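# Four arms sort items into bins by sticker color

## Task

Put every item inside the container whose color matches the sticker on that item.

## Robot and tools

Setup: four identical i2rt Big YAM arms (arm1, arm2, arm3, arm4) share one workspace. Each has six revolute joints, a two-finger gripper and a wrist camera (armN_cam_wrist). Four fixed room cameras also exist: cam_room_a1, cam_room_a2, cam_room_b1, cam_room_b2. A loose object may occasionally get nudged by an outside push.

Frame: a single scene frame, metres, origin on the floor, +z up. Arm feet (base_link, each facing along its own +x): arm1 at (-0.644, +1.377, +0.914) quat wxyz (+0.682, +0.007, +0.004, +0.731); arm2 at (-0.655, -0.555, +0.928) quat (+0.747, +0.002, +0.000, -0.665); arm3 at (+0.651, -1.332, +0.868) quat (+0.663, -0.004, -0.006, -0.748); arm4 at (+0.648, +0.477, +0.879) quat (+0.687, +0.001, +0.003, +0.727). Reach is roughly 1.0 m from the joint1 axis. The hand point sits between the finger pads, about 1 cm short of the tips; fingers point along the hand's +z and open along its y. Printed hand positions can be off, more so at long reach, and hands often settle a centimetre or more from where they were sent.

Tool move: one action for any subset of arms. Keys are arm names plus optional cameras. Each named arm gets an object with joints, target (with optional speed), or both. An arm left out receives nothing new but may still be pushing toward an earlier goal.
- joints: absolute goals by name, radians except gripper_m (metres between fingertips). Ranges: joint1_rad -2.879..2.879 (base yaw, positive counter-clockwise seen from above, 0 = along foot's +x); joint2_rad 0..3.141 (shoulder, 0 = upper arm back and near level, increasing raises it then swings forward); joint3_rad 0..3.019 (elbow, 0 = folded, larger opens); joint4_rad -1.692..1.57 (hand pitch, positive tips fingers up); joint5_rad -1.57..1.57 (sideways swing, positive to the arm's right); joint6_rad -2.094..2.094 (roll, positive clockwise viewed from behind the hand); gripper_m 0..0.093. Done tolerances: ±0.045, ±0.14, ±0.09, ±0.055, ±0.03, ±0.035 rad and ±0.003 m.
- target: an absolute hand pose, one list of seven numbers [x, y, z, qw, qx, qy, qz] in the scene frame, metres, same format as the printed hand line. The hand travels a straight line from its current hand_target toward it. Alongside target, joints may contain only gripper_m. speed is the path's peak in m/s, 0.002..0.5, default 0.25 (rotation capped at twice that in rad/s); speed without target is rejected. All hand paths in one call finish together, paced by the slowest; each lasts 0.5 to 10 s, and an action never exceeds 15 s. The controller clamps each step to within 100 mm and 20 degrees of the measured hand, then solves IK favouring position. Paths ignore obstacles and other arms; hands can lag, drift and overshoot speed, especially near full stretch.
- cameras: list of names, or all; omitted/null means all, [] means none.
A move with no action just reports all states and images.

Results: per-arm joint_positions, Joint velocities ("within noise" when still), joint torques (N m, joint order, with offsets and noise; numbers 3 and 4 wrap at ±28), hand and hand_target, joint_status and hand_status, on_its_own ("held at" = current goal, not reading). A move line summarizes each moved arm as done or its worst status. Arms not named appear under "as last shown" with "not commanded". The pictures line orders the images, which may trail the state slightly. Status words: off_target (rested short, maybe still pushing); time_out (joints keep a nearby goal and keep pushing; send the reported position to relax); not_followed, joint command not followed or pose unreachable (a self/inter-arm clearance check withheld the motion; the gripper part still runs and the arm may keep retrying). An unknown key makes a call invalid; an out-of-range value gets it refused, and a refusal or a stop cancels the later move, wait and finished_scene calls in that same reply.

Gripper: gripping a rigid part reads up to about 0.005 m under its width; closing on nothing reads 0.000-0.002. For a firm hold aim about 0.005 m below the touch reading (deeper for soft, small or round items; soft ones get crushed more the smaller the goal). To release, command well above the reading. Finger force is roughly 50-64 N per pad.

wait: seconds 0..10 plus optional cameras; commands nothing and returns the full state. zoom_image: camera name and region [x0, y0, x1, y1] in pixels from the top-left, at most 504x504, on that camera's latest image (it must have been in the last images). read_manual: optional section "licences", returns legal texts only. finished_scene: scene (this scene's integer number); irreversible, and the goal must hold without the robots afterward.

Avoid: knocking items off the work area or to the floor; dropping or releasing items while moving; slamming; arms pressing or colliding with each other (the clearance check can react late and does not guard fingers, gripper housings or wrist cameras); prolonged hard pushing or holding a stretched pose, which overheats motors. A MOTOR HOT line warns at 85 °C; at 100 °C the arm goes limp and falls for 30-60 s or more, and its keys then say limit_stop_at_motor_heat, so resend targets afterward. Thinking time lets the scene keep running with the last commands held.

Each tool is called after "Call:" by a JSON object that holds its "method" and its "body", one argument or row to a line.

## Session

Call:
{"method": "move", "body": {
  "arm1": {"joints": {"joint1_rad": 1.493, "joint2_rad": 1.1, "joint3_rad": 1.4, "joint4_rad": -1.2, "joint5_rad": 0, "joint6_rad": 0, "gripper_m": 0.09}},
  "arm2": {"joints": {"joint1_rad": -1.6, "joint2_rad": 1.0, "joint3_rad": 1.4, "joint4_rad": -1.2, "joint5_rad": 0, "joint6_rad": 0, "gripper_m": 0.09}},
  "arm3": {"joints": {"joint1_rad": 1.69, "joint2_rad": 0.7, "joint3_rad": 1.54, "joint4_rad": -1.5, "joint5_rad": 0, "joint6_rad": 0, "gripper_m": 0.08}},
  "arm4": {"joints": {"joint1_rad": -1.6, "joint2_rad": 0.7, "joint3_rad": 1.54, "joint4_rad": -1.5, "joint5_rad": 0, "joint6_rad": 0, "gripper_m": 0.08}},
  "cameras": ["arm1_cam_wrist", "arm2_cam_wrist", "arm3_cam_wrist", "arm4_cam_wrist"]
}}

Scene clock: 1.93 s.
Joint torques (N m): arm1=[-1.61 -5.6 13.7 1.61 0.04 -0.05] | arm2=[0.62 -8.23 12.25 2.47 0.02 -0.08] | arm3=[1.96 0.15 10.86 1.17 0.05 -0.11] | arm4=[0.62 0.38 8.29 0.81 0.11 0.18]
Motor temperatures (°C): arm1=[20 23 27 23 21 21 21] | arm2=[23 24 26 22 22 20 23] | arm3=[24 23 24 23 24 23 23] | arm4=[22 22 24 22 24 21 24]
Heat: arm1: hottest joint3_rad 27 °C; arm2: hottest joint3_rad 26 °C; arm3: hottest joint1_rad 24 °C; arm4: hottest joint3_rad 24 °C.
move: arm1 done; arm2 done; arm3 done; arm4 done
Joint velocities: within noise
arm1.joint_positions: joint1_rad=+1.490 joint2_rad=+1.105 joint3_rad=+1.373 joint4_rad=-1.210 joint5_rad=-0.002 joint6_rad=+0.008 gripper_m=+0.09006
arm1.joint_status: all done
arm1.hand: x=-1.0629 y=+1.3816 z=+1.3222 quat_wxyz=(-0.001, +0.948, -0.009, -0.317) (m; scene frame)
arm1.hand_target: x=-1.0654 y=+1.3806 z=+1.3398 quat_wxyz=(-0.003, +0.942, -0.004, -0.337) (m; scene frame)
arm1.hand_status: not commanded
arm2.joint_positions: joint1_rad=-1.599 joint2_rad=+1.013 joint3_rad=+1.388 joint4_rad=-1.209 joint5_rad=-0.001 joint6_rad=+0.015 gripper_m=+0.09010
arm2.joint_status: all done
arm2.hand: x=-1.0539 y=-0.5916 z=+1.3728 quat_wxyz=(-0.017, -0.933, -0.035, +0.359) (m; scene frame)
arm2.hand_target: x=-1.0520 y=-0.5911 z=+1.3854 quat_wxyz=(-0.015, -0.926, -0.041, +0.375) (m; scene frame)
arm2.hand_status: not commanded
arm3.joint_positions: joint1_rad=+1.679 joint2_rad=+0.708 joint3_rad=+1.502 joint4_rad=-1.493 joint5_rad=+0.000 joint6_rad=+0.007 gripper_m=+0.08006
arm3.joint_status: all done
arm3.hand: x=+0.8847 y=-1.3276 z=+1.4103 quat_wxyz=(-0.423, -0.006, -0.906, +0.007) (m; scene frame)
arm3.hand_target: x=+0.8755 y=-1.3247 z=+1.4277 quat_wxyz=(-0.440, +0.002, -0.898, +0.007) (m; scene frame)
arm3.hand_status: not commanded
arm4.joint_positions: joint1_rad=-1.596 joint2_rad=+0.708 joint3_rad=+1.521 joint4_rad=-1.487 joint5_rad=-0.001 joint6_rad=-0.014 gripper_m=+0.08012
arm4.joint_status: all done
arm4.hand: x=+0.8833 y=+0.4863 z=+1.4304 quat_wxyz=(-0.431, +0.021, -0.902, -0.003) (m; scene frame)
arm4.hand_target: x=+0.8757 y=+0.4850 z=+1.4381 quat_wxyz=(-0.438, +0.013, -0.899, -0.004) (m; scene frame)
arm4.hand_status: not commanded
pictures: arm1_cam_wrist, arm2_cam_wrist, arm3_cam_wrist, arm4_cam_wrist
Images, in order (width x height): arm1_cam_wrist 672x504, arm2_cam_wrist 672x504, arm3_cam_wrist 672x504, arm4_cam_wrist 672x504.

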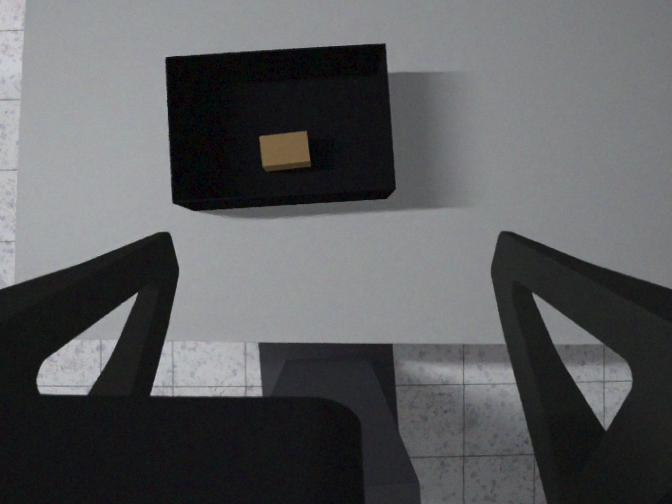

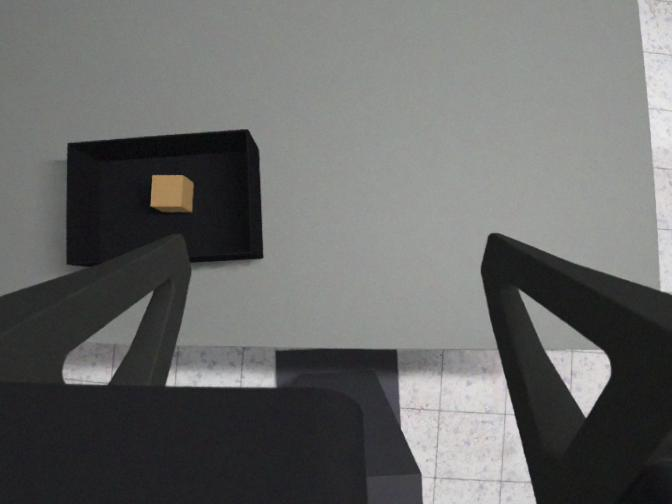

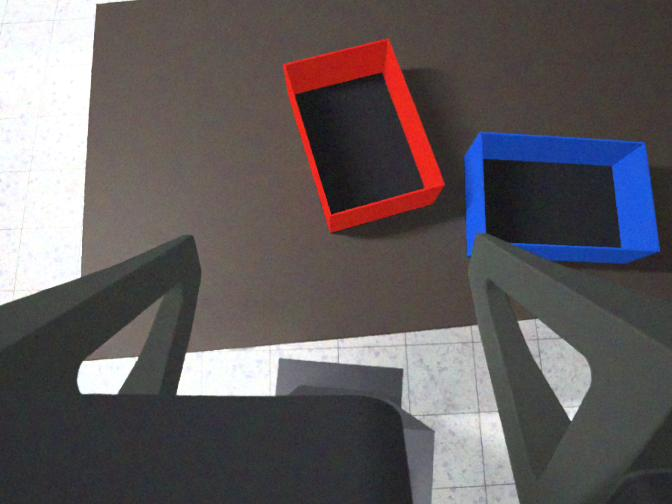

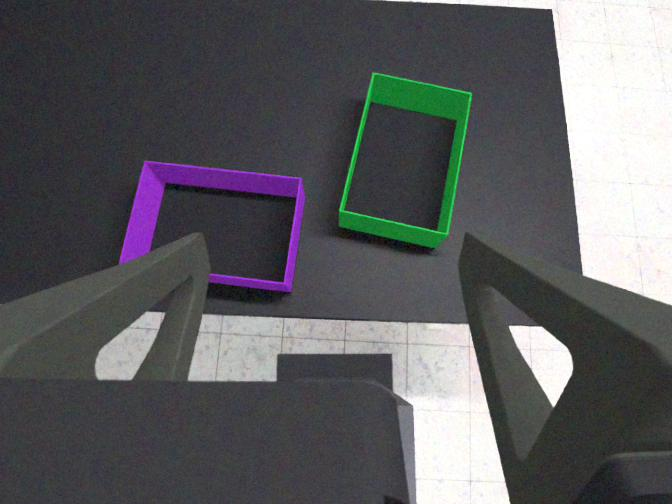

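Call:
{"method": "move", "body": {
  "arm1": {"target": [-1.214, 1.303, 0.96, 0, -0.7373, 0.6756, 0], "speed": 0.4},
  "arm2": {"target": [-1.187, -0.890, 0.945, 0.0038, 0.9953, 0.0435, -0.0871], "speed": 0.4},
  "arm3": {"joints": {"joint1_rad": -1.957, "joint2_rad": 0.8, "joint3_rad": 0.95, "joint4_rad": -1.19}},
  "arm4": {"joints": {"joint1_rad": 0.903, "joint2_rad": 0.8, "joint3_rad": 0.95, "joint4_rad": -1.19}},
  "cameras": ["arm1_cam_wrist", "arm2_cam_wrist", "cam_room_a1", "cam_room_a2"]
}}

Scene clock: 39.10 s.
Joint torques (N m): arm1=[-2.2 -15.74 13.67 0.21 0.11 0.11] | arm2=[0.97 -20.25 13.79 0.47 -0.02 0.22] | arm3=[0.67 -4.48 9.44 1.42 -0.01 -0.11] | arm4=[0.73 -4.54 9.44 1.2 0.11 0.17]
Motor temperatures (°C): arm1=[20 23 34 23 21 21 21] | arm2=[23 24 31 22 22 20 23] | arm3=[24 23 26 23 24 23 23] | arm4=[22 22 29 22 24 21 24]
Heat: arm1: hottest joint3_rad 34 °C; arm2: hottest joint3_rad 31 °C; arm3: hottest joint3_rad 26 °C; arm4: hottest joint3_rad 29 °C.
move: arm1 off_target; arm2 off_target; arm3 done; arm4 done
Joint velocities: within noise
arm1.joint_positions: joint1_rad=+1.630 joint2_rad=+1.982 joint3_rad=+1.474 joint4_rad=-1.128 joint5_rad=-0.005 joint6_rad=+1.604 gripper_m=+0.09006
arm1.joint_status: not commanded
arm1.hand: x=-1.1919 y=+1.3066 z=+0.9415 quat_wxyz=(-0.019, +0.739, -0.673, +0.016) (m; scene frame)
arm1.hand_target: x=-1.2129 y=+1.3032 z=+0.9606 quat_wxyz=(+0.000, +0.737, -0.676, +0.000) (m; scene frame)
arm1.hand_status: off_target (0.029 m and 2.9 deg from the pose sent, 0.400 m and 90.3 deg at the start)
arm2.joint_positions: joint1_rad=-1.106 joint2_rad=+2.017 joint3_rad=+1.495 joint4_rad=-0.916 joint5_rad=+0.084 joint6_rad=+0.476 gripper_m=+0.09010
arm2.joint_status: not commanded
arm2.hand: x=-1.1728 y=-0.8781 z=+0.9355 quat_wxyz=(+0.004, -0.996, -0.050, +0.077) (m; scene frame)
arm2.hand_target: x=-1.1863 y=-0.8896 z=+0.9453 quat_wxyz=(-0.004, -0.995, -0.044, +0.087) (m; scene frame)
arm2.hand_status: off_target (0.021 m and 1.6 deg from the pose sent, 0.538 m and 32.1 deg at the start)
arm3.joint_positions: joint1_rad=-1.948 joint2_rad=+0.810 joint3_rad=+0.952 joint4_rad=-1.200 joint5_rad=+0.001 joint6_rad=+0.005 gripper_m=+0.08006
arm3.joint_status: all done
arm3.hand: x=+0.3797 y=-1.1798 z=+1.1565 quat_wxyz=(+0.056, -0.937, +0.243, +0.244) (m; scene frame)
arm3.hand_target: x=+0.3808 y=-1.1772 z=+1.1595 quat_wxyz=(+0.060, -0.935, +0.244, +0.252) (m; scene frame)
arm3.hand_status: not commanded
arm4.joint_positions: joint1_rad=+0.901 joint2_rad=+0.813 joint3_rad=+0.945 joint4_rad=-1.203 joint5_rad=+0.000 joint6_rad=-0.011 gripper_m=+0.08012
arm4.joint_status: all done
arm4.hand: x=+0.3981 y=+0.6555 z=+1.1666 quat_wxyz=(-0.074, +0.925, -0.288, -0.237) (m; scene frame)
arm4.hand_target: x=+0.3967 y=+0.6561 z=+1.1743 quat_wxyz=(-0.077, +0.920, -0.291, -0.252) (m; scene frame)
arm4.hand_status: not commanded
pictures: arm1_cam_wrist, arm2_cam_wrist, cam_room_a1, cam_room_a2
Images, in order (width x height): arm1_cam_wrist 672x504, arm2_cam_wrist 672x504, cam_room_a1 672x504, cam_room_a2 672x504.

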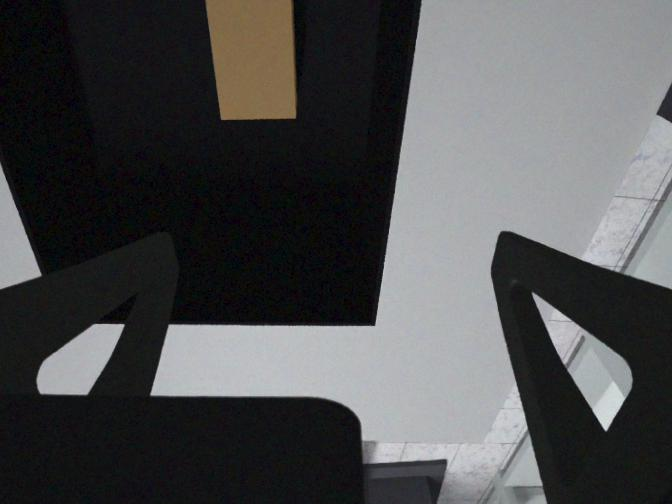

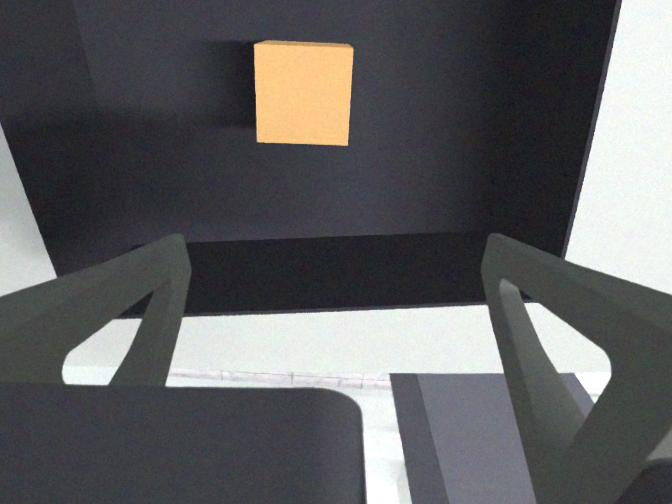

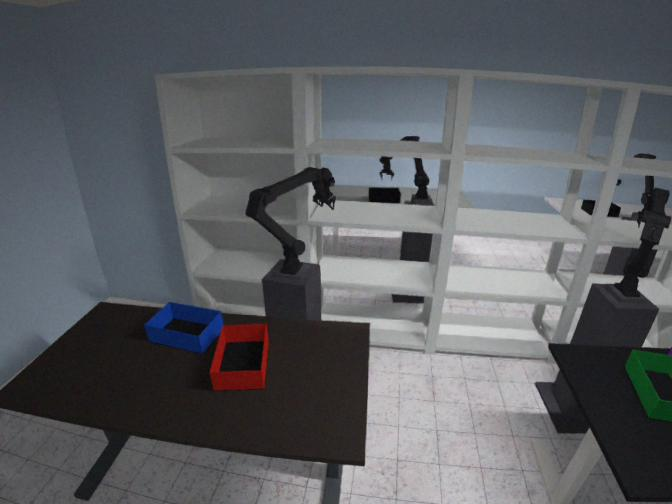

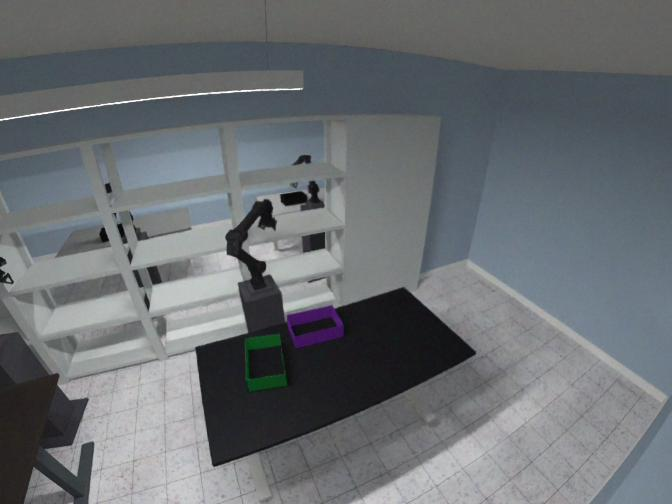

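Call:
{"method": "move", "body": {
  "arm1": {"target": [-1.260, 1.305, 0.777, 0, -0.7254, 0.6884, 0], "speed": 0.25},
  "arm2": {"target": [-1.200, -0.910, 0.765, 0.0038, 0.9953, 0.0435, -0.0871], "speed": 0.25},
  "cameras": ["arm1_cam_wrist", "arm2_cam_wrist"]
}}

Call:
{"method": "move", "body": {
  "arm1": {"joints": {"gripper_m": 0.034}},
  "arm2": {"joints": {"gripper_m": 0.040}},
  "cameras": ["cam_room_b1", "cam_room_b2"]
}}

Scene clock: 57.73 s.
Joint torques (N m): arm1=[-2.61 -18.2 11.48 0.59 0.13 0.1] | arm2=[1.32 -21.95 11.18 1.5 0.09 0.22] | arm3=[0.56 -4.6 9.44 1.43 0 -0.11] | arm4=[0.79 -4.31 9.48 1.21 0.1 0.13]
Motor temperatures (°C): arm1=[20 24 35 23 21 21 21] | arm2=[23 25 33 22 22 20 23] | arm3=[24 23 27 23 24 23 23] | arm4=[22 22 29 22 24 21 24]
Heat: arm1: hottest joint3_rad 35 °C; arm2: hottest joint3_rad 33 °C; arm3: hottest joint3_rad 27 °C; arm4: hottest joint3_rad 29 °C.
move: arm1 off_target; arm2 off_target
Joint velocities: within noise
arm1.joint_positions: joint1_rad=+1.630 joint2_rad=+2.345 joint3_rad=+1.576 joint4_rad=-0.870 joint5_rad=-0.005 joint6_rad=+1.628 gripper_m=+0.09006
arm1.joint_status: not commanded
arm1.hand: x=-1.2341 y=+1.3020 z=+0.7659 quat_wxyz=(-0.020, +0.731, -0.682, +0.017) (m; scene frame)
arm1.hand_target: x=-1.2589 y=+1.3054 z=+0.7777 quat_wxyz=(+0.000, +0.725, -0.688, +0.000) (m; scene frame)
arm1.hand_status: off_target (0.028 m and 3.2 deg from the pose sent, 0.178 m and 3.8 deg at the start)
arm2.joint_positions: joint1_rad=-1.096 joint2_rad=+2.341 joint3_rad=+1.545 joint4_rad=-0.654 joint5_rad=+0.084 joint6_rad=+0.492 gripper_m=+0.09010
arm2.joint_status: not commanded
arm2.hand: x=-1.1866 y=-0.8944 z=+0.7645 quat_wxyz=(+0.006, -0.996, -0.047, +0.072) (m; scene frame)
arm2.hand_target: x=-1.1993 y=-0.9097 z=+0.7656 quat_wxyz=(-0.004, -0.995, -0.044, +0.087) (m; scene frame)
arm2.hand_status: off_target (0.021 m and 2.1 deg from the pose sent, 0.176 m and 1.6 deg at the start)
arm3: as last shown
arm4.joint_positions: joint1_rad=+0.901 joint2_rad=+0.812 joint3_rad=+0.945 joint4_rad=-1.203 joint5_rad=+0.000 joint6_rad=-0.011 gripper_m=+0.08012
arm4.joint_status: not commanded
arm4.hand: x=+0.3981 y=+0.6555 z=+1.1667 quat_wxyz=(-0.074, +0.925, -0.288, -0.237) (m; scene frame)
arm4.hand_target: x=+0.3967 y=+0.6561 z=+1.1744 quat_wxyz=(-0.077, +0.920, -0.291, -0.252) (m; scene frame)
arm4.hand_status: not commanded
pictures: arm1_cam_wrist, arm2_cam_wrist
Images, in order (width x height): arm1_cam_wrist 672x504, arm2_cam_wrist 672x504.

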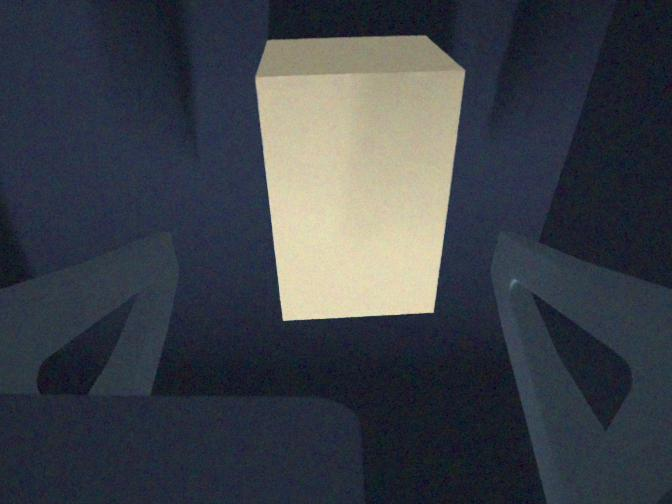

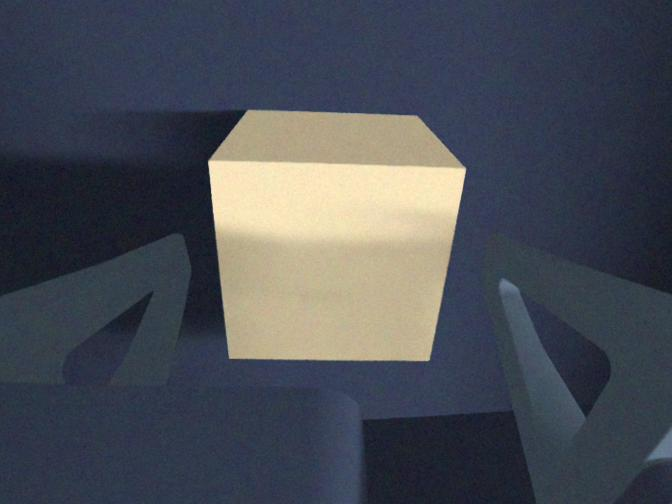

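Scene clock: 58.37 s.
Joint torques (N m): arm1=[-2.61 -17.61 11.43 0.65 0.11 0.11] | arm2=[1.38 -22.01 11.19 1.46 0.12 0.19] | arm3=[0.67 -4.54 9.47 1.42 -0.02 -0.11] | arm4=[0.79 -4.6 9.37 1.33 0.07 0.16]
Motor temperatures (°C): arm1=[20 24 35 23 21 21 21] | arm2=[23 25 33 22 22 20 23] | arm3=[24 23 27 23 24 23 23] | arm4=[22 22 29 22 24 21 24]
Heat: arm1: hottest joint3_rad 35 °C; arm2: hottest joint3_rad 33 °C; arm3: hottest joint3_rad 27 °C; arm4: hottest joint3_rad 29 °C.
move: arm1 off_target; arm2 off_target
Joint velocities: within noise
arm1.joint_positions: joint1_rad=+1.630 joint2_rad=+2.345 joint3_rad=+1.576 joint4_rad=-0.870 joint5_rad=-0.005 joint6_rad=+1.628 gripper_m=+0.04181
arm1.joint_status: gripper_m off_target (ended at +0.04184, target +0.03400)
arm1.hand: x=-1.2343 y=+1.3020 z=+0.7660 quat_wxyz=(-0.020, +0.731, -0.682, +0.017) (m; scene frame)
arm1.hand_target: x=-1.2590 y=+1.3054 z=+0.7778 quat_wxyz=(+0.000, +0.725, -0.688, +0.000) (m; scene frame)
arm1.hand_status: not commanded
arm2.joint_positions: joint1_rad=-1.096 joint2_rad=+2.341 joint3_rad=+1.545 joint4_rad=-0.654 joint5_rad=+0.083 joint6_rad=+0.494 gripper_m=+0.05276
arm2.joint_status: gripper_m off_target (ended at +0.05279, target +0.04000)
arm2.hand: x=-1.1866 y=-0.8945 z=+0.7645 quat_wxyz=(+0.006, -0.996, -0.046, +0.072) (m; scene frame)
arm2.hand_target: x=-1.1993 y=-0.9096 z=+0.7656 quat_wxyz=(-0.004, -0.995, -0.043, +0.087) (m; scene frame)
arm2.hand_status: not commanded
arm3, arm4: as last shown
arm4.hand_target: x=+0.3967 y=+0.6561 z=+1.1743 quat_wxyz=(-0.077, +0.920, -0.291, -0.252) (m; scene frame)
pictures: cam_room_b1, cam_room_b2
Images, in order (width x height): cam_room_b1 672x504, cam_room_b2 672x504.

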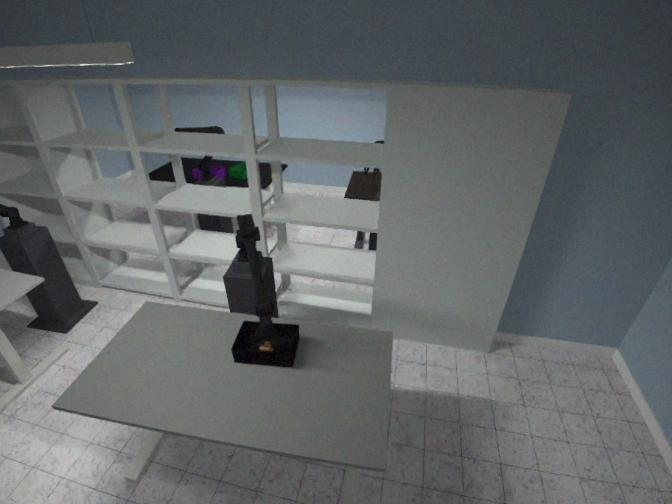

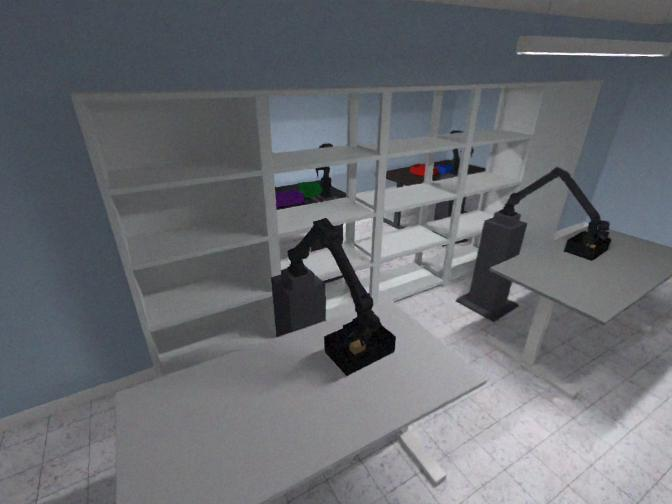

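Call:
{"method": "move", "body": {
  "arm1": {"target": [-1.240, 1.305, 0.99, 0, -0.7254, 0.6884, 0], "speed": 0.35},
  "arm2": {"target": [-1.185, -0.900, 0.99, 0.0038, 0.9953, 0.0435, -0.0871], "speed": 0.35},
  "cameras": []
}}

Call:
{"method": "move", "body": {
  "arm1": {"joints": {"joint2_rad": 0.8, "joint3_rad": 0.95, "joint4_rad": -1.19, "joint5_rad": 0, "joint6_rad": 0}},
  "arm2": {"joints": {"joint2_rad": 0.8, "joint3_rad": 0.95, "joint4_rad": -0.6, "joint5_rad": 0, "joint6_rad": 0}},
  "cameras": ["cam_room_b1", "cam_room_b2", "arm1_cam_wrist", "arm2_cam_wrist"]
}}

Call:
{"method": "zoom_image", "body": {
  "camera": "cam_room_b2",
  "region": [250, 170, 450, 320]
}}

Call:
{"method": "zoom_image", "body": {
  "camera": "cam_room_b1",
  "region": [180, 180, 340, 300]
}}

Call:
{"method": "zoom_image", "body": {
  "camera": "cam_room_b2",
  "region": [480, 130, 660, 265]
}}

Scene clock: 67.73 s.
Joint torques (N m): arm1=[-2.84 -16.15 13.46 0.02 0.14 0.14] | arm2=[1.32 -20.37 13.35 0.44 0.13 0.19] | arm3=[0.62 -4.48 9.44 1.43 -0.01 -0.1] | arm4=[0.73 -4.19 9.42 1.29 0.12 0.15]
Motor temperatures (°C): arm1=[20 25 35 23 21 21 21] | arm2=[23 26 33 22 22 20 23] | arm3=[24 23 27 23 24 23 23] | arm4=[22 22 30 22 24 21 24]
Heat: arm1: hottest joint3_rad 35 °C; arm2: hottest joint3_rad 33 °C; arm3: hottest joint3_rad 27 °C; arm4: hottest joint3_rad 30 °C.
move: arm1 off_target; arm2 off_target
Joint velocities: within noise
arm1.joint_positions: joint1_rad=+1.630 joint2_rad=+2.013 joint3_rad=+1.625 joint4_rad=-1.227 joint5_rad=-0.005 joint6_rad=+1.630 gripper_m=+0.04181
arm1.joint_status: not commanded
arm1.hand: x=-1.2258 y=+1.3021 z=+0.9764 quat_wxyz=(-0.011, +0.731, -0.682, +0.009) (m; scene frame)
arm1.hand_target: x=-1.2394 y=+1.3052 z=+0.9902 quat_wxyz=(+0.000, +0.725, -0.688, +0.000) (m; scene frame)
arm1.hand_status: off_target (0.020 m and 1.9 deg from the pose sent, 0.224 m and 3.2 deg at the start)
arm2.joint_positions: joint1_rad=-1.096 joint2_rad=+1.977 joint3_rad=+1.570 joint4_rad=-1.021 joint5_rad=+0.083 joint6_rad=+0.494 gripper_m=+0.05276
arm2.joint_status: not commanded
arm2.hand: x=-1.1777 y=-0.8889 z=+0.9837 quat_wxyz=(+0.000, -0.996, -0.046, +0.082) (m; scene frame)
arm2.hand_target: x=-1.1846 y=-0.8997 z=+0.9900 quat_wxyz=(-0.004, -0.995, -0.043, +0.087) (m; scene frame)
arm2.hand_status: off_target (0.015 m and 0.8 deg from the pose sent, 0.226 m and 2.1 deg at the start)
arm3, arm4: as last shown
pictures: none
No camera images: "cameras" was empty.

Scene clock: 69.93 s.
Joint torques (N m): arm1=[-2.32 -0.67 11.71 1.4 0.09 -0.04] | arm2=[1.38 -4.6 11.34 3.33 -0.18 -0.08] | arm3=[0.73 -4.6 9.47 1.43 -0.01 -0.11] | arm4=[0.73 -4.54 9.47 1.25 0.12 0.15]
Motor temperatures (°C): arm1=[20 25 34 23 21 21 22] | arm2=[23 26 33 22 22 20 23] | arm3=[24 23 27 23 24 23 23] | arm4=[22 22 30 22 24 21 24]
Heat: arm1: hottest joint3_rad 34 °C; arm2: hottest joint3_rad 33 °C; arm3: hottest joint3_rad 27 °C; arm4: hottest joint3_rad 30 °C.
move: arm1 done; arm2 done
Joint velocities: within noise
arm1.joint_positions: joint1_rad=+1.630 joint2_rad=+0.799 joint3_rad=+0.946 joint4_rad=-1.194 joint5_rad=-0.002 joint6_rad=+0.009 gripper_m=+0.04184
arm1.joint_status: all done
arm1.hand: x=-0.9438 y=+1.3376 z=+1.2112 quat_wxyz=(+0.017, +0.962, +0.058, -0.266) (m; scene frame)
arm1.hand_target: x=-0.9458 y=+1.3402 z=+1.2131 quat_wxyz=(+0.014, +0.961, +0.058, -0.269) (m; scene frame)
arm1.hand_status: not commanded
arm2.joint_positions: joint1_rad=-1.096 joint2_rad=+0.796 joint3_rad=+0.960 joint4_rad=-0.621 joint5_rad=+0.003 joint6_rad=+0.014 gripper_m=+0.05278
arm2.joint_status: all done
arm2.hand: x=-0.9907 y=-0.7806 z=+1.3291 quat_wxyz=(-0.155, -0.815, -0.242, +0.504) (m; scene frame)
arm2.hand_target: x=-0.9910 y=-0.7854 z=+1.3263 quat_wxyz=(-0.156, -0.810, -0.251, +0.507) (m; scene frame)
arm2.hand_status: not commanded
arm3, arm4: as last shown
pictures: arm1_cam_wrist, arm2_cam_wrist, cam_room_b1, cam_room_b2
Images, in order (width x height): arm1_cam_wrist 672x504, arm2_cam_wrist 672x504, cam_room_b1 672x504, cam_room_b2 672x504.

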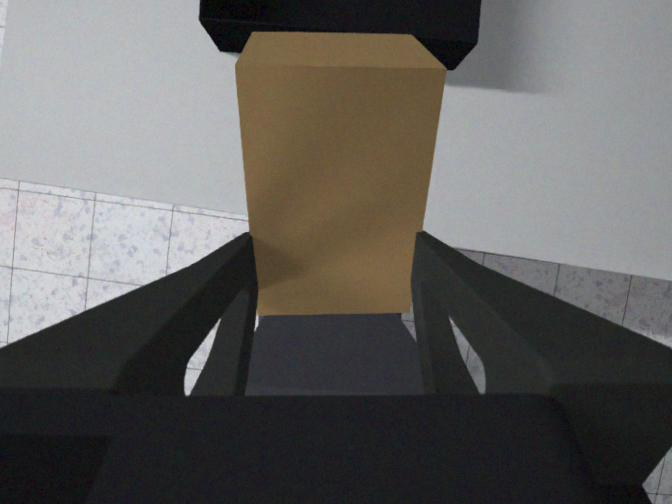

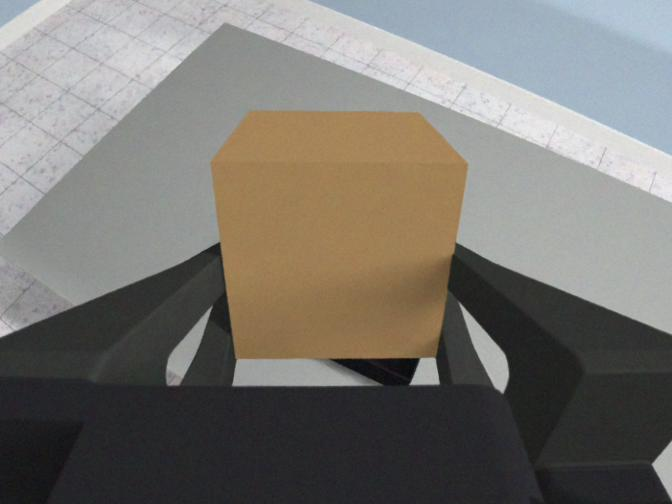

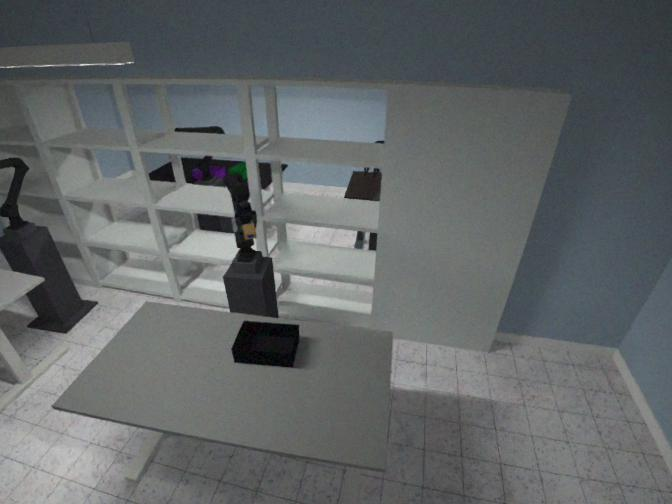

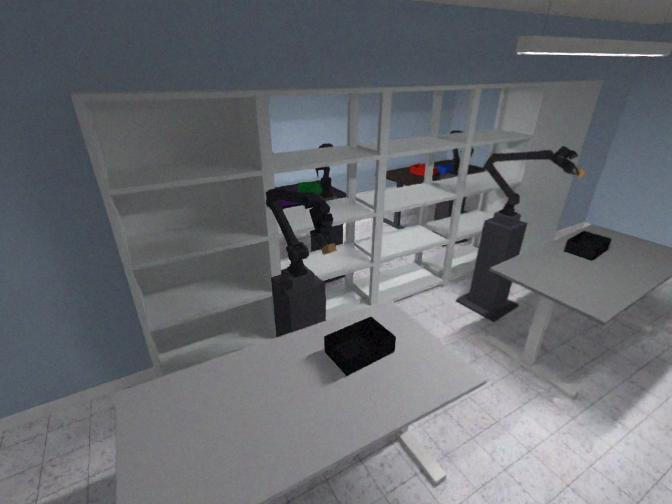

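Scaled by 2.520.

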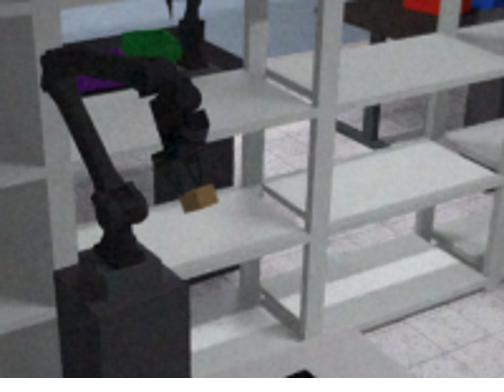

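Scaled by 3.150.

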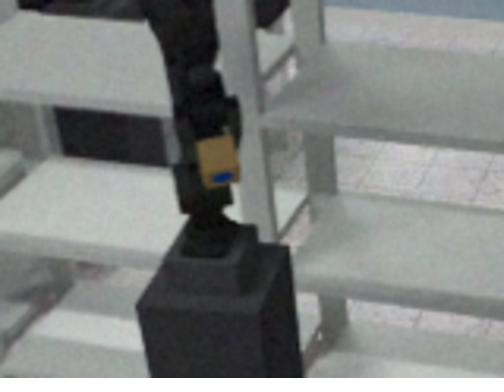

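Scaled by 2.800.

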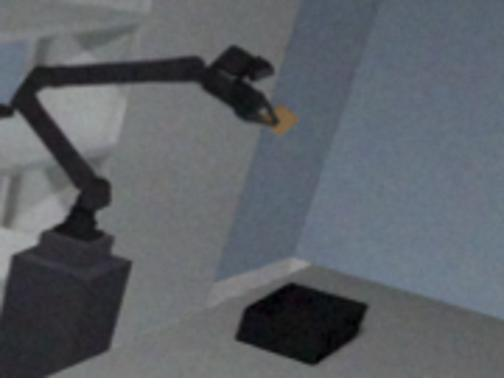

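Call:
{"method": "move", "body": {
  "arm1": {"joints": {"joint4_rad": -0.2}},
  "arm2": {"joints": {"joint1_rad": 0.888, "joint2_rad": 0.6, "joint3_rad": 1.2, "joint4_rad": -1.24}},
  "cameras": ["cam_room_b1", "cam_room_b2"]
}}

Call:
{"method": "zoom_image", "body": {
  "camera": "cam_room_b2",
  "region": [270, 170, 410, 290]
}}

Call:
{"method": "zoom_image", "body": {
  "camera": "cam_room_b1",
  "region": [0, 130, 140, 250]
}}

Call:
{"method": "move", "body": {
  "arm2": {"target": [-0.030, -0.95, 1.135, 0.0837, 0.2787, 0.9543, -0.0244], "speed": 0.35},
  "cameras": ["arm2_cam_wrist"]
}}

Scene clock: 89.20 s.
Joint torques (N m): arm1=[-2.26 -1.14 12.96 2.76 0.08 -0.04] | arm2=[1.03 -0.38 11.62 1.85 0.02 -0.07] | arm3=[0.73 -4.6 9.47 1.39 -0.01 -0.11] | arm4=[1.08 -4.95 9.39 1.33 0.09 0.14]
Motor temperatures (°C): arm1=[20 24 35 23 21 21 22] | arm2=[23 25 34 22 22 20 24] | arm3=[24 23 27 23 24 23 23] | arm4=[22 22 31 22 24 21 24]
Heat: arm1: hottest joint3_rad 35 °C; arm2: hottest joint3_rad 34 °C; arm3: hottest joint3_rad 27 °C; arm4: hottest joint3_rad 31 °C.
move: arm1 done; arm2 done
Joint velocities: within noise
arm1.joint_positions: joint1_rad=+1.630 joint2_rad=+0.799 joint3_rad=+0.943 joint4_rad=-0.224 joint5_rad=-0.002 joint6_rad=+0.008 gripper_m=+0.04184
arm1.joint_status: all done
arm1.hand: x=-1.0622 y=+1.3215 z=+1.4050 quat_wxyz=(+0.045, +0.728, +0.046, -0.683) (m; scene frame)
arm1.hand_target: x=-1.0631 y=+1.3252 z=+1.4147 quat_wxyz=(+0.040, +0.718, +0.044, -0.693) (m; scene frame)
arm1.hand_status: not commanded
arm2.joint_positions: joint1_rad=+0.883 joint2_rad=+0.600 joint3_rad=+1.186 joint4_rad=-1.228 joint5_rad=-0.001 joint6_rad=+0.013 gripper_m=+0.05278
arm2.joint_status: all done
arm2.hand: x=-0.4348 y=-0.6991 z=+1.3923 quat_wxyz=(-0.431, -0.258, -0.856, +0.121) (m; scene frame)
arm2.hand_target: x=-0.4366 y=-0.6967 z=+1.3973 quat_wxyz=(-0.431, -0.250, -0.858, +0.124) (m; scene frame)
arm2.hand_status: not commanded
arm3, arm4: as last shown
pictures: cam_room_b1, cam_room_b2
Images, in order (width x height): cam_room_b1 672x504, cam_room_b2 672x504.

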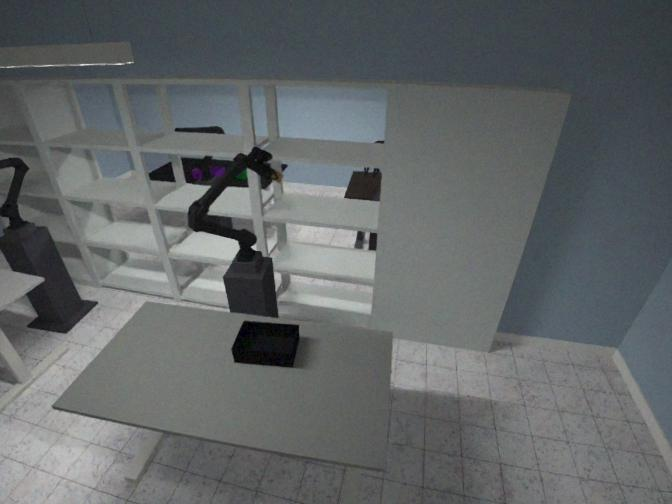

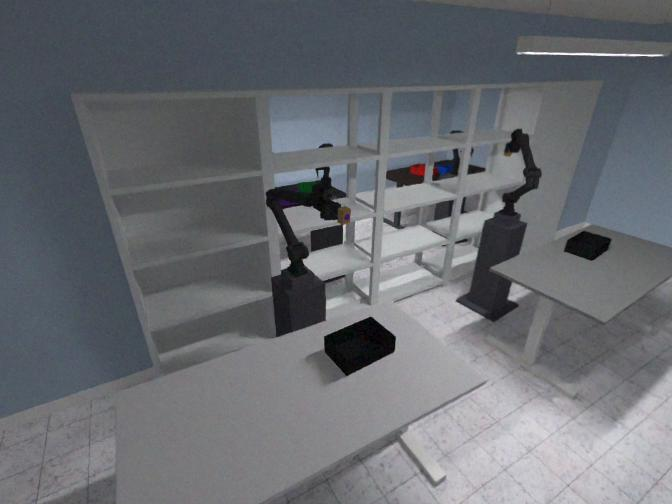

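Scaled by 3.600.

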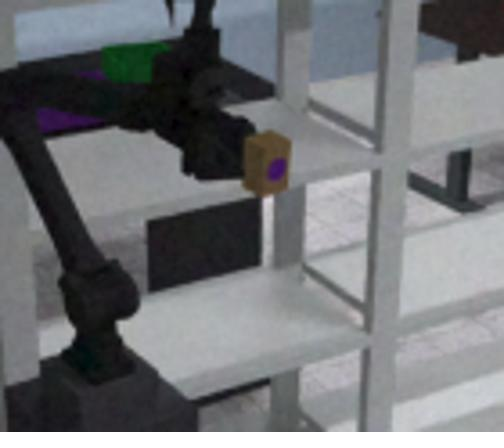

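Scaled by 3.600.

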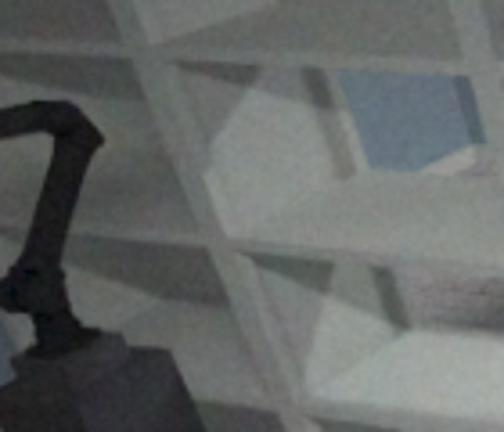

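Scene clock: 91.83 s.
Joint torques (N m): arm1=[-2.61 -0.56 12.67 2.73 0.09 -0.04] | arm2=[11.58 -13.51 18.35 0.69 -0.23 -0.07] | arm3=[0.5 -4.48 9.44 1.44 0 -0.11] | arm4=[1.03 -4.78 9.4 1.1 0.11 0.12]
Motor temperatures (°C): arm1=[20 24 35 23 21 21 22] | arm2=[23 25 34 22 22 20 24] | arm3=[24 23 27 23 24 23 23] | arm4=[22 22 31 22 24 21 24]
Heat: arm1: hottest joint3_rad 35 °C; arm2: hottest joint3_rad 34 °C; arm3: hottest joint3_rad 27 °C; arm4: hottest joint3_rad 31 °C.
move: arm2 off_target
Joint velocities: within noise
arm1, arm3, arm4: as last shown
arm2.joint_positions: joint1_rad=+0.616 joint2_rad=+1.904 joint3_rad=+1.974 joint4_rad=-1.445 joint5_rad=-0.016 joint6_rad=-0.119 gripper_m=+0.05279
arm2.joint_status: not commanded
arm2.hand: x=-0.2267 y=-1.0293 z=+1.1787 quat_wxyz=(-0.090, -0.350, -0.932, +0.036) (m; scene frame)
arm2.hand_target: x=-0.1464 y=-0.9841 z=+1.1584 quat_wxyz=(-0.087, -0.279, -0.956, +0.026) (m; scene frame)
arm2.hand_status: off_target (0.217 m and 8.7 deg from the pose sent, 0.541 m and 43.2 deg at the start; pose on its path clipped on 37 of 79 steps)
pictures: arm2_cam_wrist
Images, in order (width x height): arm2_cam_wrist 672x504.

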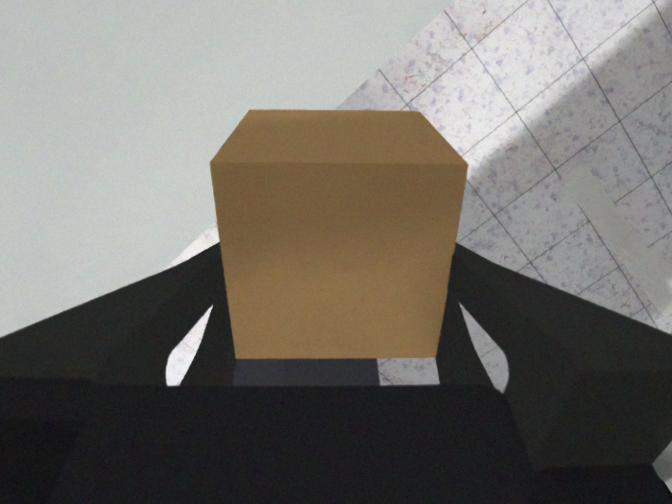

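Call:
{"method": "move", "body": {
  "arm2": {"target": [-0.34, -0.80, 1.14, 0.0837, 0.2787, 0.9543, -0.0244], "speed": 0.3},
  "arm1": {"joints": {"joint2_rad": 0.6, "joint3_rad": 1.2, "joint4_rad": -1.24, "joint1_rad": -2.248}},
  "cameras": []
}}

Call:
{"method": "move", "body": {
  "arm2": {"target": [-0.20, -0.86, 1.115, 0.0837, 0.2787, 0.9543, -0.0244], "speed": 0.3},
  "arm1": {"target": [-0.34, 1.165, 1.13, 0.083, 0.298, 0.950, -0.026], "speed": 0.4},
  "cameras": []
}}

Scene clock: 118.03 s.
Joint torques (N m): arm1=[-2.02 1.79 11.29 1.18 -0.05 -0.03] | arm2=[1.44 -10.93 10.24 1.66 0.12 0.21] | arm3=[0.73 -4.54 9.48 1.44 -0.01 -0.11] | arm4=[0.91 -5.19 9.4 1.2 0.09 0.16]
Motor temperatures (°C): arm1=[20 24 34 23 21 21 22] | arm2=[23 25 36 22 22 20 24] | arm3=[24 23 28 23 24 23 23] | arm4=[22 22 32 22 24 21 24]
Heat: arm1: hottest joint3_rad 34 °C; arm2: hottest joint3_rad 36 °C; arm3: hottest joint3_rad 28 °C; arm4: hottest joint3_rad 32 °C.
move: arm1 done; arm2 done
Joint velocities: within noise
arm1.joint_positions: joint1_rad=-2.241 joint2_rad=+0.606 joint3_rad=+1.189 joint4_rad=-1.232 joint5_rad=+0.001 joint6_rad=+0.006 gripper_m=+0.04182
arm1.joint_status: all done
arm1.hand: x=-0.4193 y=+1.2261 z=+1.3737 quat_wxyz=(-0.418, -0.268, -0.858, +0.132) (m; scene frame)
arm1.hand_target: x=-0.4232 y=+1.2271 z=+1.3794 quat_wxyz=(-0.421, -0.267, -0.856, +0.135) (m; scene frame)
arm1.hand_status: not commanded
arm2.joint_positions: joint1_rad=+0.783 joint2_rad=+1.280 joint3_rad=+1.134 joint4_rad=-1.257 joint5_rad=-0.017 joint6_rad=-0.109 gripper_m=+0.05279
arm2.joint_status: not commanded
arm2.hand: x=-0.3428 y=-0.8011 z=+1.1431 quat_wxyz=(-0.081, -0.276, -0.957, +0.022) (m; scene frame)
arm2.hand_target: x=-0.3401 y=-0.8000 z=+1.1400 quat_wxyz=(-0.084, -0.279, -0.956, +0.024) (m; scene frame)
arm2.hand_status: done (0.004 m and 0.5 deg from the pose sent, 0.259 m and 8.7 deg at the start)
arm3, arm4: as last shown
pictures: none
No camera images: "cameras" was empty.

Scene clock: 119.70 s.
Joint torques (N m): arm1=[-3.49 -7.3 11.64 0.76 -0.01 -0.08] | arm2=[1.49 -15.62 15.76 1.2 0.14 0.21] | arm3=[0.73 -4.66 9.44 1.47 -0.02 -0.11] | arm4=[0.79 -4.72 9.37 1.17 0.1 0.14]
Motor temperatures (°C): arm1=[20 24 34 23 21 21 22] | arm2=[23 25 36 22 22 20 24] | arm3=[24 23 28 23 24 23 23] | arm4=[22 22 32 22 24 21 24]
Heat: arm1: hottest joint3_rad 34 °C; arm2: hottest joint3_rad 36 °C; arm3: hottest joint3_rad 28 °C; arm4: hottest joint3_rad 32 °C.
move: arm1 off_target; arm2 off_target
Joint velocities: within noise
arm1.joint_positions: joint1_rad=-2.244 joint2_rad=+1.200 joint3_rad=+1.055 joint4_rad=-1.270 joint5_rad=-0.007 joint6_rad=+0.001 gripper_m=+0.04182
arm1.joint_status: not commanded
arm1.hand: x=-0.3405 y=+1.1703 z=+1.1187 quat_wxyz=(-0.068, -0.297, -0.952, +0.021) (m; scene frame)
arm1.hand_target: x=-0.3401 y=+1.1652 z=+1.1299 quat_wxyz=(-0.083, -0.298, -0.951, +0.026) (m; scene frame)
arm1.hand_status: off_target (0.012 m and 1.9 deg from the pose sent, 0.263 m and 42.0 deg at the start)
arm2.joint_positions: joint1_rad=+0.858 joint2_rad=+1.656 joint3_rad=+1.424 joint4_rad=-1.214 joint5_rad=-0.004 joint6_rad=-0.035 gripper_m=+0.05279
arm2.joint_status: not commanded
arm2.hand: x=-0.2214 y=-0.8495 z=+1.0981 quat_wxyz=(-0.060, -0.276, -0.959, +0.016) (m; scene frame)
arm2.hand_target: x=-0.2012 y=-0.8591 z=+1.1153 quat_wxyz=(-0.084, -0.279, -0.956, +0.024) (m; scene frame)
arm2.hand_status: off_target (0.029 m and 2.9 deg from the pose sent, 0.157 m and 0.5 deg at the start)
arm3.joint_positions: joint1_rad=-1.948 joint2_rad=+0.810 joint3_rad=+0.952 joint4_rad=-1.200 joint5_rad=+0.001 joint6_rad=+0.005 gripper_m=+0.08006
arm3.joint_status: not commanded
arm3.hand: x=+0.3797 y=-1.1798 z=+1.1565 quat_wxyz=(+0.056, -0.937, +0.243, +0.244) (m; scene frame)
arm3.hand_target: x=+0.3808 y=-1.1772 z=+1.1595 quat_wxyz=(+0.060, -0.935, +0.244, +0.252) (m; scene frame)
arm3.hand_status: not commanded
arm4: as last shown
pictures: none
No camera images: "cameras" was empty.

Call:
{"method": "move", "body": {
  "arm2": {"target": [-0.030, -0.950, 1.105, 0.0837, 0.2787, 0.9543, -0.0244], "speed": 0.3},
  "arm1": {"target": [-0.036, 0.955, 1.110, 0.083, 0.298, 0.950, -0.026], "speed": 0.4},
  "cameras": []
}}

Call:
{"method": "move", "body": {
  "arm2": {"target": [-0.030, -0.950, 1.068, 0.0837, 0.2787, 0.9543, -0.0244], "speed": 0.15},
  "arm1": {"target": [-0.036, 0.955, 1.068, 0.083, 0.298, 0.950, -0.026], "speed": 0.15},
  "cameras": ["arm1_cam_wrist", "arm2_cam_wrist"]
}}

Scene clock: 130.17 s.
Joint torques (N m): arm1=[-2.32 -20.6 16.5 0.23 0.02 0] | arm2=[1.55 -23.06 16.29 0.54 0.14 0.21] | arm3=[0.73 -4.42 9.46 1.43 -0.01 -0.11] | arm4=[0.85 -4.84 9.43 1.24 0.09 0.15]
Motor temperatures (°C): arm1=[20 24 34 23 21 21 22] | arm2=[23 25 36 22 22 20 24] | arm3=[24 23 28 23 24 23 23] | arm4=[22 22 32 22 24 21 24]
Heat: arm1: hottest joint3_rad 34 °C; arm2: hottest joint3_rad 36 °C; arm3: hottest joint3_rad 28 °C; arm4: hottest joint3_rad 32 °C.
move: arm1 off_target; arm2 off_target
Joint velocities: within noise
arm1.joint_positions: joint1_rad=-2.244 joint2_rad=+2.248 joint3_rad=+2.361 joint4_rad=-1.545 joint5_rad=-0.007 joint6_rad=+0.001 gripper_m=+0.04182
arm1.joint_status: not commanded
arm1.hand: x=-0.0437 y=+0.9649 z=+1.0860 quat_wxyz=(-0.059, -0.297, -0.953, +0.018) (m; scene frame)
arm1.hand_target: x=-0.0372 y=+0.9559 z=+1.1101 quat_wxyz=(-0.084, -0.298, -0.950, +0.026) (m; scene frame)
arm1.hand_status: off_target (0.027 m and 2.9 deg from the pose sent, 0.373 m and 1.9 deg at the start)
arm2.joint_positions: joint1_rad=+0.885 joint2_rad=+2.229 joint3_rad=+2.298 joint4_rad=-1.484 joint5_rad=+0.001 joint6_rad=-0.008 gripper_m=+0.05279
arm2.joint_status: not commanded
arm2.hand: x=-0.0438 y=-0.9478 z=+1.1004 quat_wxyz=(-0.075, -0.276, -0.958, +0.021) (m; scene frame)
arm2.hand_target: x=-0.0308 y=-0.9495 z=+1.1047 quat_wxyz=(-0.085, -0.279, -0.956, +0.025) (m; scene frame)
arm2.hand_status: off_target (0.015 m and 1.1 deg from the pose sent, 0.216 m and 2.9 deg at the start)
arm3: as last shown
arm4.joint_positions: joint1_rad=+0.901 joint2_rad=+0.812 joint3_rad=+0.945 joint4_rad=-1.203 joint5_rad=+0.000 joint6_rad=-0.011 gripper_m=+0.08012
arm4.joint_status: not commanded
arm4.hand: x=+0.3981 y=+0.6555 z=+1.1667 quat_wxyz=(-0.074, +0.925, -0.288, -0.237) (m; scene frame)
arm4.hand_target: x=+0.3967 y=+0.6561 z=+1.1743 quat_wxyz=(-0.077, +0.920, -0.291, -0.252) (m; scene frame)
arm4.hand_status: not commanded
pictures: none
No camera images: "cameras" was empty.

Scene clock: 131.20 s.
Joint torques (N m): arm1=[-2.14 -21.36 11.52 1.18 0.02 0.02] | arm2=[1.49 -23.59 10.45 1.76 0.14 0.22] | arm3=[0.5 -4.54 9.46 1.4 -0.01 -0.11] | arm4=[1.38 -4.31 9.39 1.32 0.09 0.17]
Motor temperatures (°C): arm1=[20 24 34 23 21 21 22] | arm2=[23 25 36 22 22 20 24] | arm3=[24 23 28 23 24 23 23] | arm4=[22 22 32 22 24 21 24]
Heat: arm1: hottest joint3_rad 34 °C; arm2: hottest joint3_rad 36 °C; arm3: hottest joint3_rad 28 °C; arm4: hottest joint3_rad 32 °C.
move: arm1 off_target; arm2 off_target
Joint velocities: within noise
arm1.joint_positions: joint1_rad=-2.244 joint2_rad=+2.248 joint3_rad=+2.286 joint4_rad=-1.451 joint5_rad=-0.007 joint6_rad=+0.001 gripper_m=+0.04182
arm1.joint_status: not commanded
arm1.hand: x=-0.0384 y=+0.9610 z=+1.0582 quat_wxyz=(-0.069, -0.297, -0.952, +0.021) (m; scene frame)
arm1.hand_target: x=-0.0362 y=+0.9552 z=+1.0681 quat_wxyz=(-0.083, -0.298, -0.951, +0.026) (m; scene frame)
arm1.hand_status: off_target (0.012 m and 1.8 deg from the pose sent, 0.022 m and 2.9 deg at the start)
arm2.joint_positions: joint1_rad=+0.885 joint2_rad=+2.229 joint3_rad=+2.265 joint4_rad=-1.415 joint5_rad=+0.001 joint6_rad=-0.008 gripper_m=+0.05279
arm2.joint_status: not commanded
arm2.hand: x=-0.0360 y=-0.9528 z=+1.0892 quat_wxyz=(-0.092, -0.276, -0.956, +0.026) (m; scene frame)
arm2.hand_target: x=-0.0307 y=-0.9497 z=+1.0681 quat_wxyz=(-0.084, -0.279, -0.956, +0.024) (m; scene frame)
arm2.hand_status: off_target (0.022 m and 1.0 deg from the pose sent, 0.035 m and 1.1 deg at the start)
arm3, arm4: as last shown
pictures: arm1_cam_wrist, arm2_cam_wrist
Images, in order (width x height): arm1_cam_wrist 672x504, arm2_cam_wrist 672x504.

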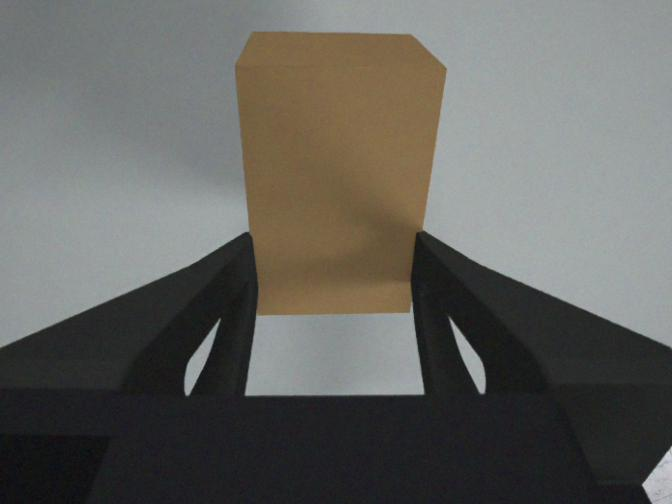

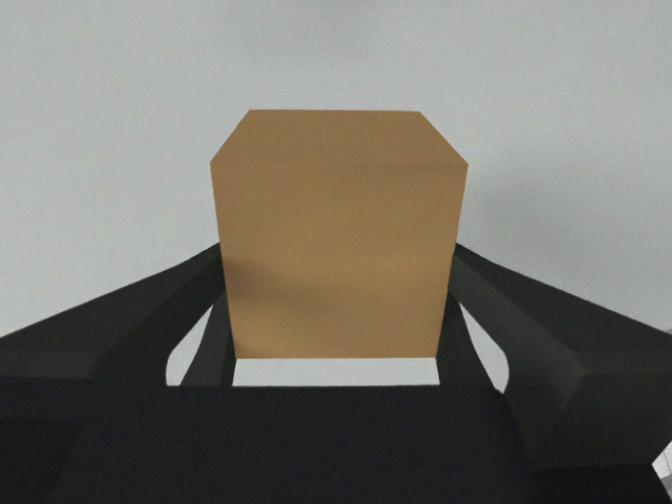

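Call:
{"method": "move", "body": {
  "arm2": {"target": [-0.030, -0.950, 1.050, 0.0837, 0.2787, 0.9543, -0.0244], "speed": 0.1},
  "arm1": {"target": [-0.036, 0.955, 1.050, 0.083, 0.298, 0.950, -0.026], "speed": 0.1},
  "cameras": []
}}

Call:
{"method": "move", "body": {
  "arm2": {"target": [-0.030, -0.950, 1.042, 0.0837, 0.2787, 0.9543, -0.0244], "speed": 0.1},
  "arm1": {"target": [-0.036, 0.955, 1.040, 0.083, 0.298, 0.950, -0.026], "speed": 0.1},
  "cameras": []
}}

Scene clock: 137.93 s.
Joint torques (N m): arm1=[-2.49 -21.48 11.07 1.2 0.02 0.01] | arm2=[1.49 -23.65 10.19 1.76 0.15 0.21] | arm3=[0.73 -4.54 9.46 1.42 -0.02 -0.11] | arm4=[0.62 -4.66 9.5 1.26 0.07 0.15]
Motor temperatures (°C): arm1=[20 24 35 23 21 21 22] | arm2=[23 26 36 22 22 20 24] | arm3=[24 23 28 23 24 23 23] | arm4=[22 22 32 22 24 21 24]
Heat: arm1: hottest joint3_rad 35 °C; arm2: hottest joint3_rad 36 °C; arm3: hottest joint3_rad 28 °C; arm4: hottest joint3_rad 32 °C.
move: arm1 done; arm2 off_target
Joint velocities: within noise
arm1.joint_positions: joint1_rad=-2.244 joint2_rad=+2.248 joint3_rad=+2.243 joint4_rad=-1.403 joint5_rad=-0.007 joint6_rad=+0.001 gripper_m=+0.04182
arm1.joint_status: not commanded
arm1.hand: x=-0.0377 y=+0.9604 z=+1.0416 quat_wxyz=(-0.070, -0.297, -0.952, +0.022) (m; scene frame)
arm1.hand_target: x=-0.0361 y=+0.9552 z=+1.0501 quat_wxyz=(-0.083, -0.298, -0.951, +0.026) (m; scene frame)
arm1.hand_status: done (0.010 m and 1.5 deg from the pose sent, 0.010 m and 1.8 deg at the start)
arm2.joint_positions: joint1_rad=+0.885 joint2_rad=+2.229 joint3_rad=+2.223 joint4_rad=-1.369 joint5_rad=+0.001 joint6_rad=-0.008 gripper_m=+0.05279
arm2.joint_status: not commanded
arm2.hand: x=-0.0349 y=-0.9534 z=+1.0734 quat_wxyz=(-0.094, -0.276, -0.956, +0.027) (m; scene frame)
arm2.hand_target: x=-0.0307 y=-0.9497 z=+1.0502 quat_wxyz=(-0.084, -0.279, -0.956, +0.024) (m; scene frame)
arm2.hand_status: off_target (0.024 m and 1.3 deg from the pose sent, 0.040 m and 1.0 deg at the start)
arm3, arm4: as last shown
pictures: none
No camera images: "cameras" was empty.

Scene clock: 138.90 s.
Joint torques (N m): arm1=[-2.26 -21.13 10.07 1.39 0.03 0.05] | arm2=[1.49 -23.53 10.09 1.78 0.15 0.21] | arm3=[0.67 -4.42 9.46 1.46 -0.01 -0.1] | arm4=[1.08 -5.07 9.44 1.35 0.07 0.15]
Motor temperatures (°C): arm1=[20 24 35 23 21 21 22] | arm2=[23 26 36 22 22 20 24] | arm3=[24 23 28 23 24 23 23] | arm4=[22 22 32 22 24 21 24]
Heat: arm1: hottest joint3_rad 35 °C; arm2: hottest joint3_rad 36 °C; arm3: hottest joint3_rad 28 °C; arm4: hottest joint3_rad 32 °C.
move: arm1 done; arm2 off_target
Joint velocities: within noise
arm1.joint_positions: joint1_rad=-2.244 joint2_rad=+2.248 joint3_rad=+2.231 joint4_rad=-1.381 joint5_rad=-0.007 joint6_rad=+0.001 gripper_m=+0.04182
arm1.joint_status: not commanded
arm1.hand: x=-0.0357 y=+0.9590 z=+1.0374 quat_wxyz=(-0.075, -0.297, -0.952, +0.023) (m; scene frame)
arm1.hand_target: x=-0.0360 y=+0.9551 z=+1.0401 quat_wxyz=(-0.083, -0.298, -0.951, +0.026) (m; scene frame)
arm1.hand_status: done (0.005 m and 1.0 deg from the pose sent, 0.006 m and 1.5 deg at the start)
arm2.joint_positions: joint1_rad=+0.885 joint2_rad=+2.229 joint3_rad=+2.206 joint4_rad=-1.349 joint5_rad=+0.002 joint6_rad=-0.008 gripper_m=+0.05279
arm2.joint_status: not commanded
arm2.hand: x=-0.0344 y=-0.9538 z=+1.0671 quat_wxyz=(-0.095, -0.276, -0.956, +0.027) (m; scene frame)
arm2.hand_target: x=-0.0307 y=-0.9497 z=+1.0424 quat_wxyz=(-0.084, -0.279, -0.956, +0.025) (m; scene frame)
arm2.hand_status: off_target (0.026 m and 1.4 deg from the pose sent, 0.032 m and 1.3 deg at the start)
arm3, arm4: as last shown
pictures: none
No camera images: "cameras" was empty.


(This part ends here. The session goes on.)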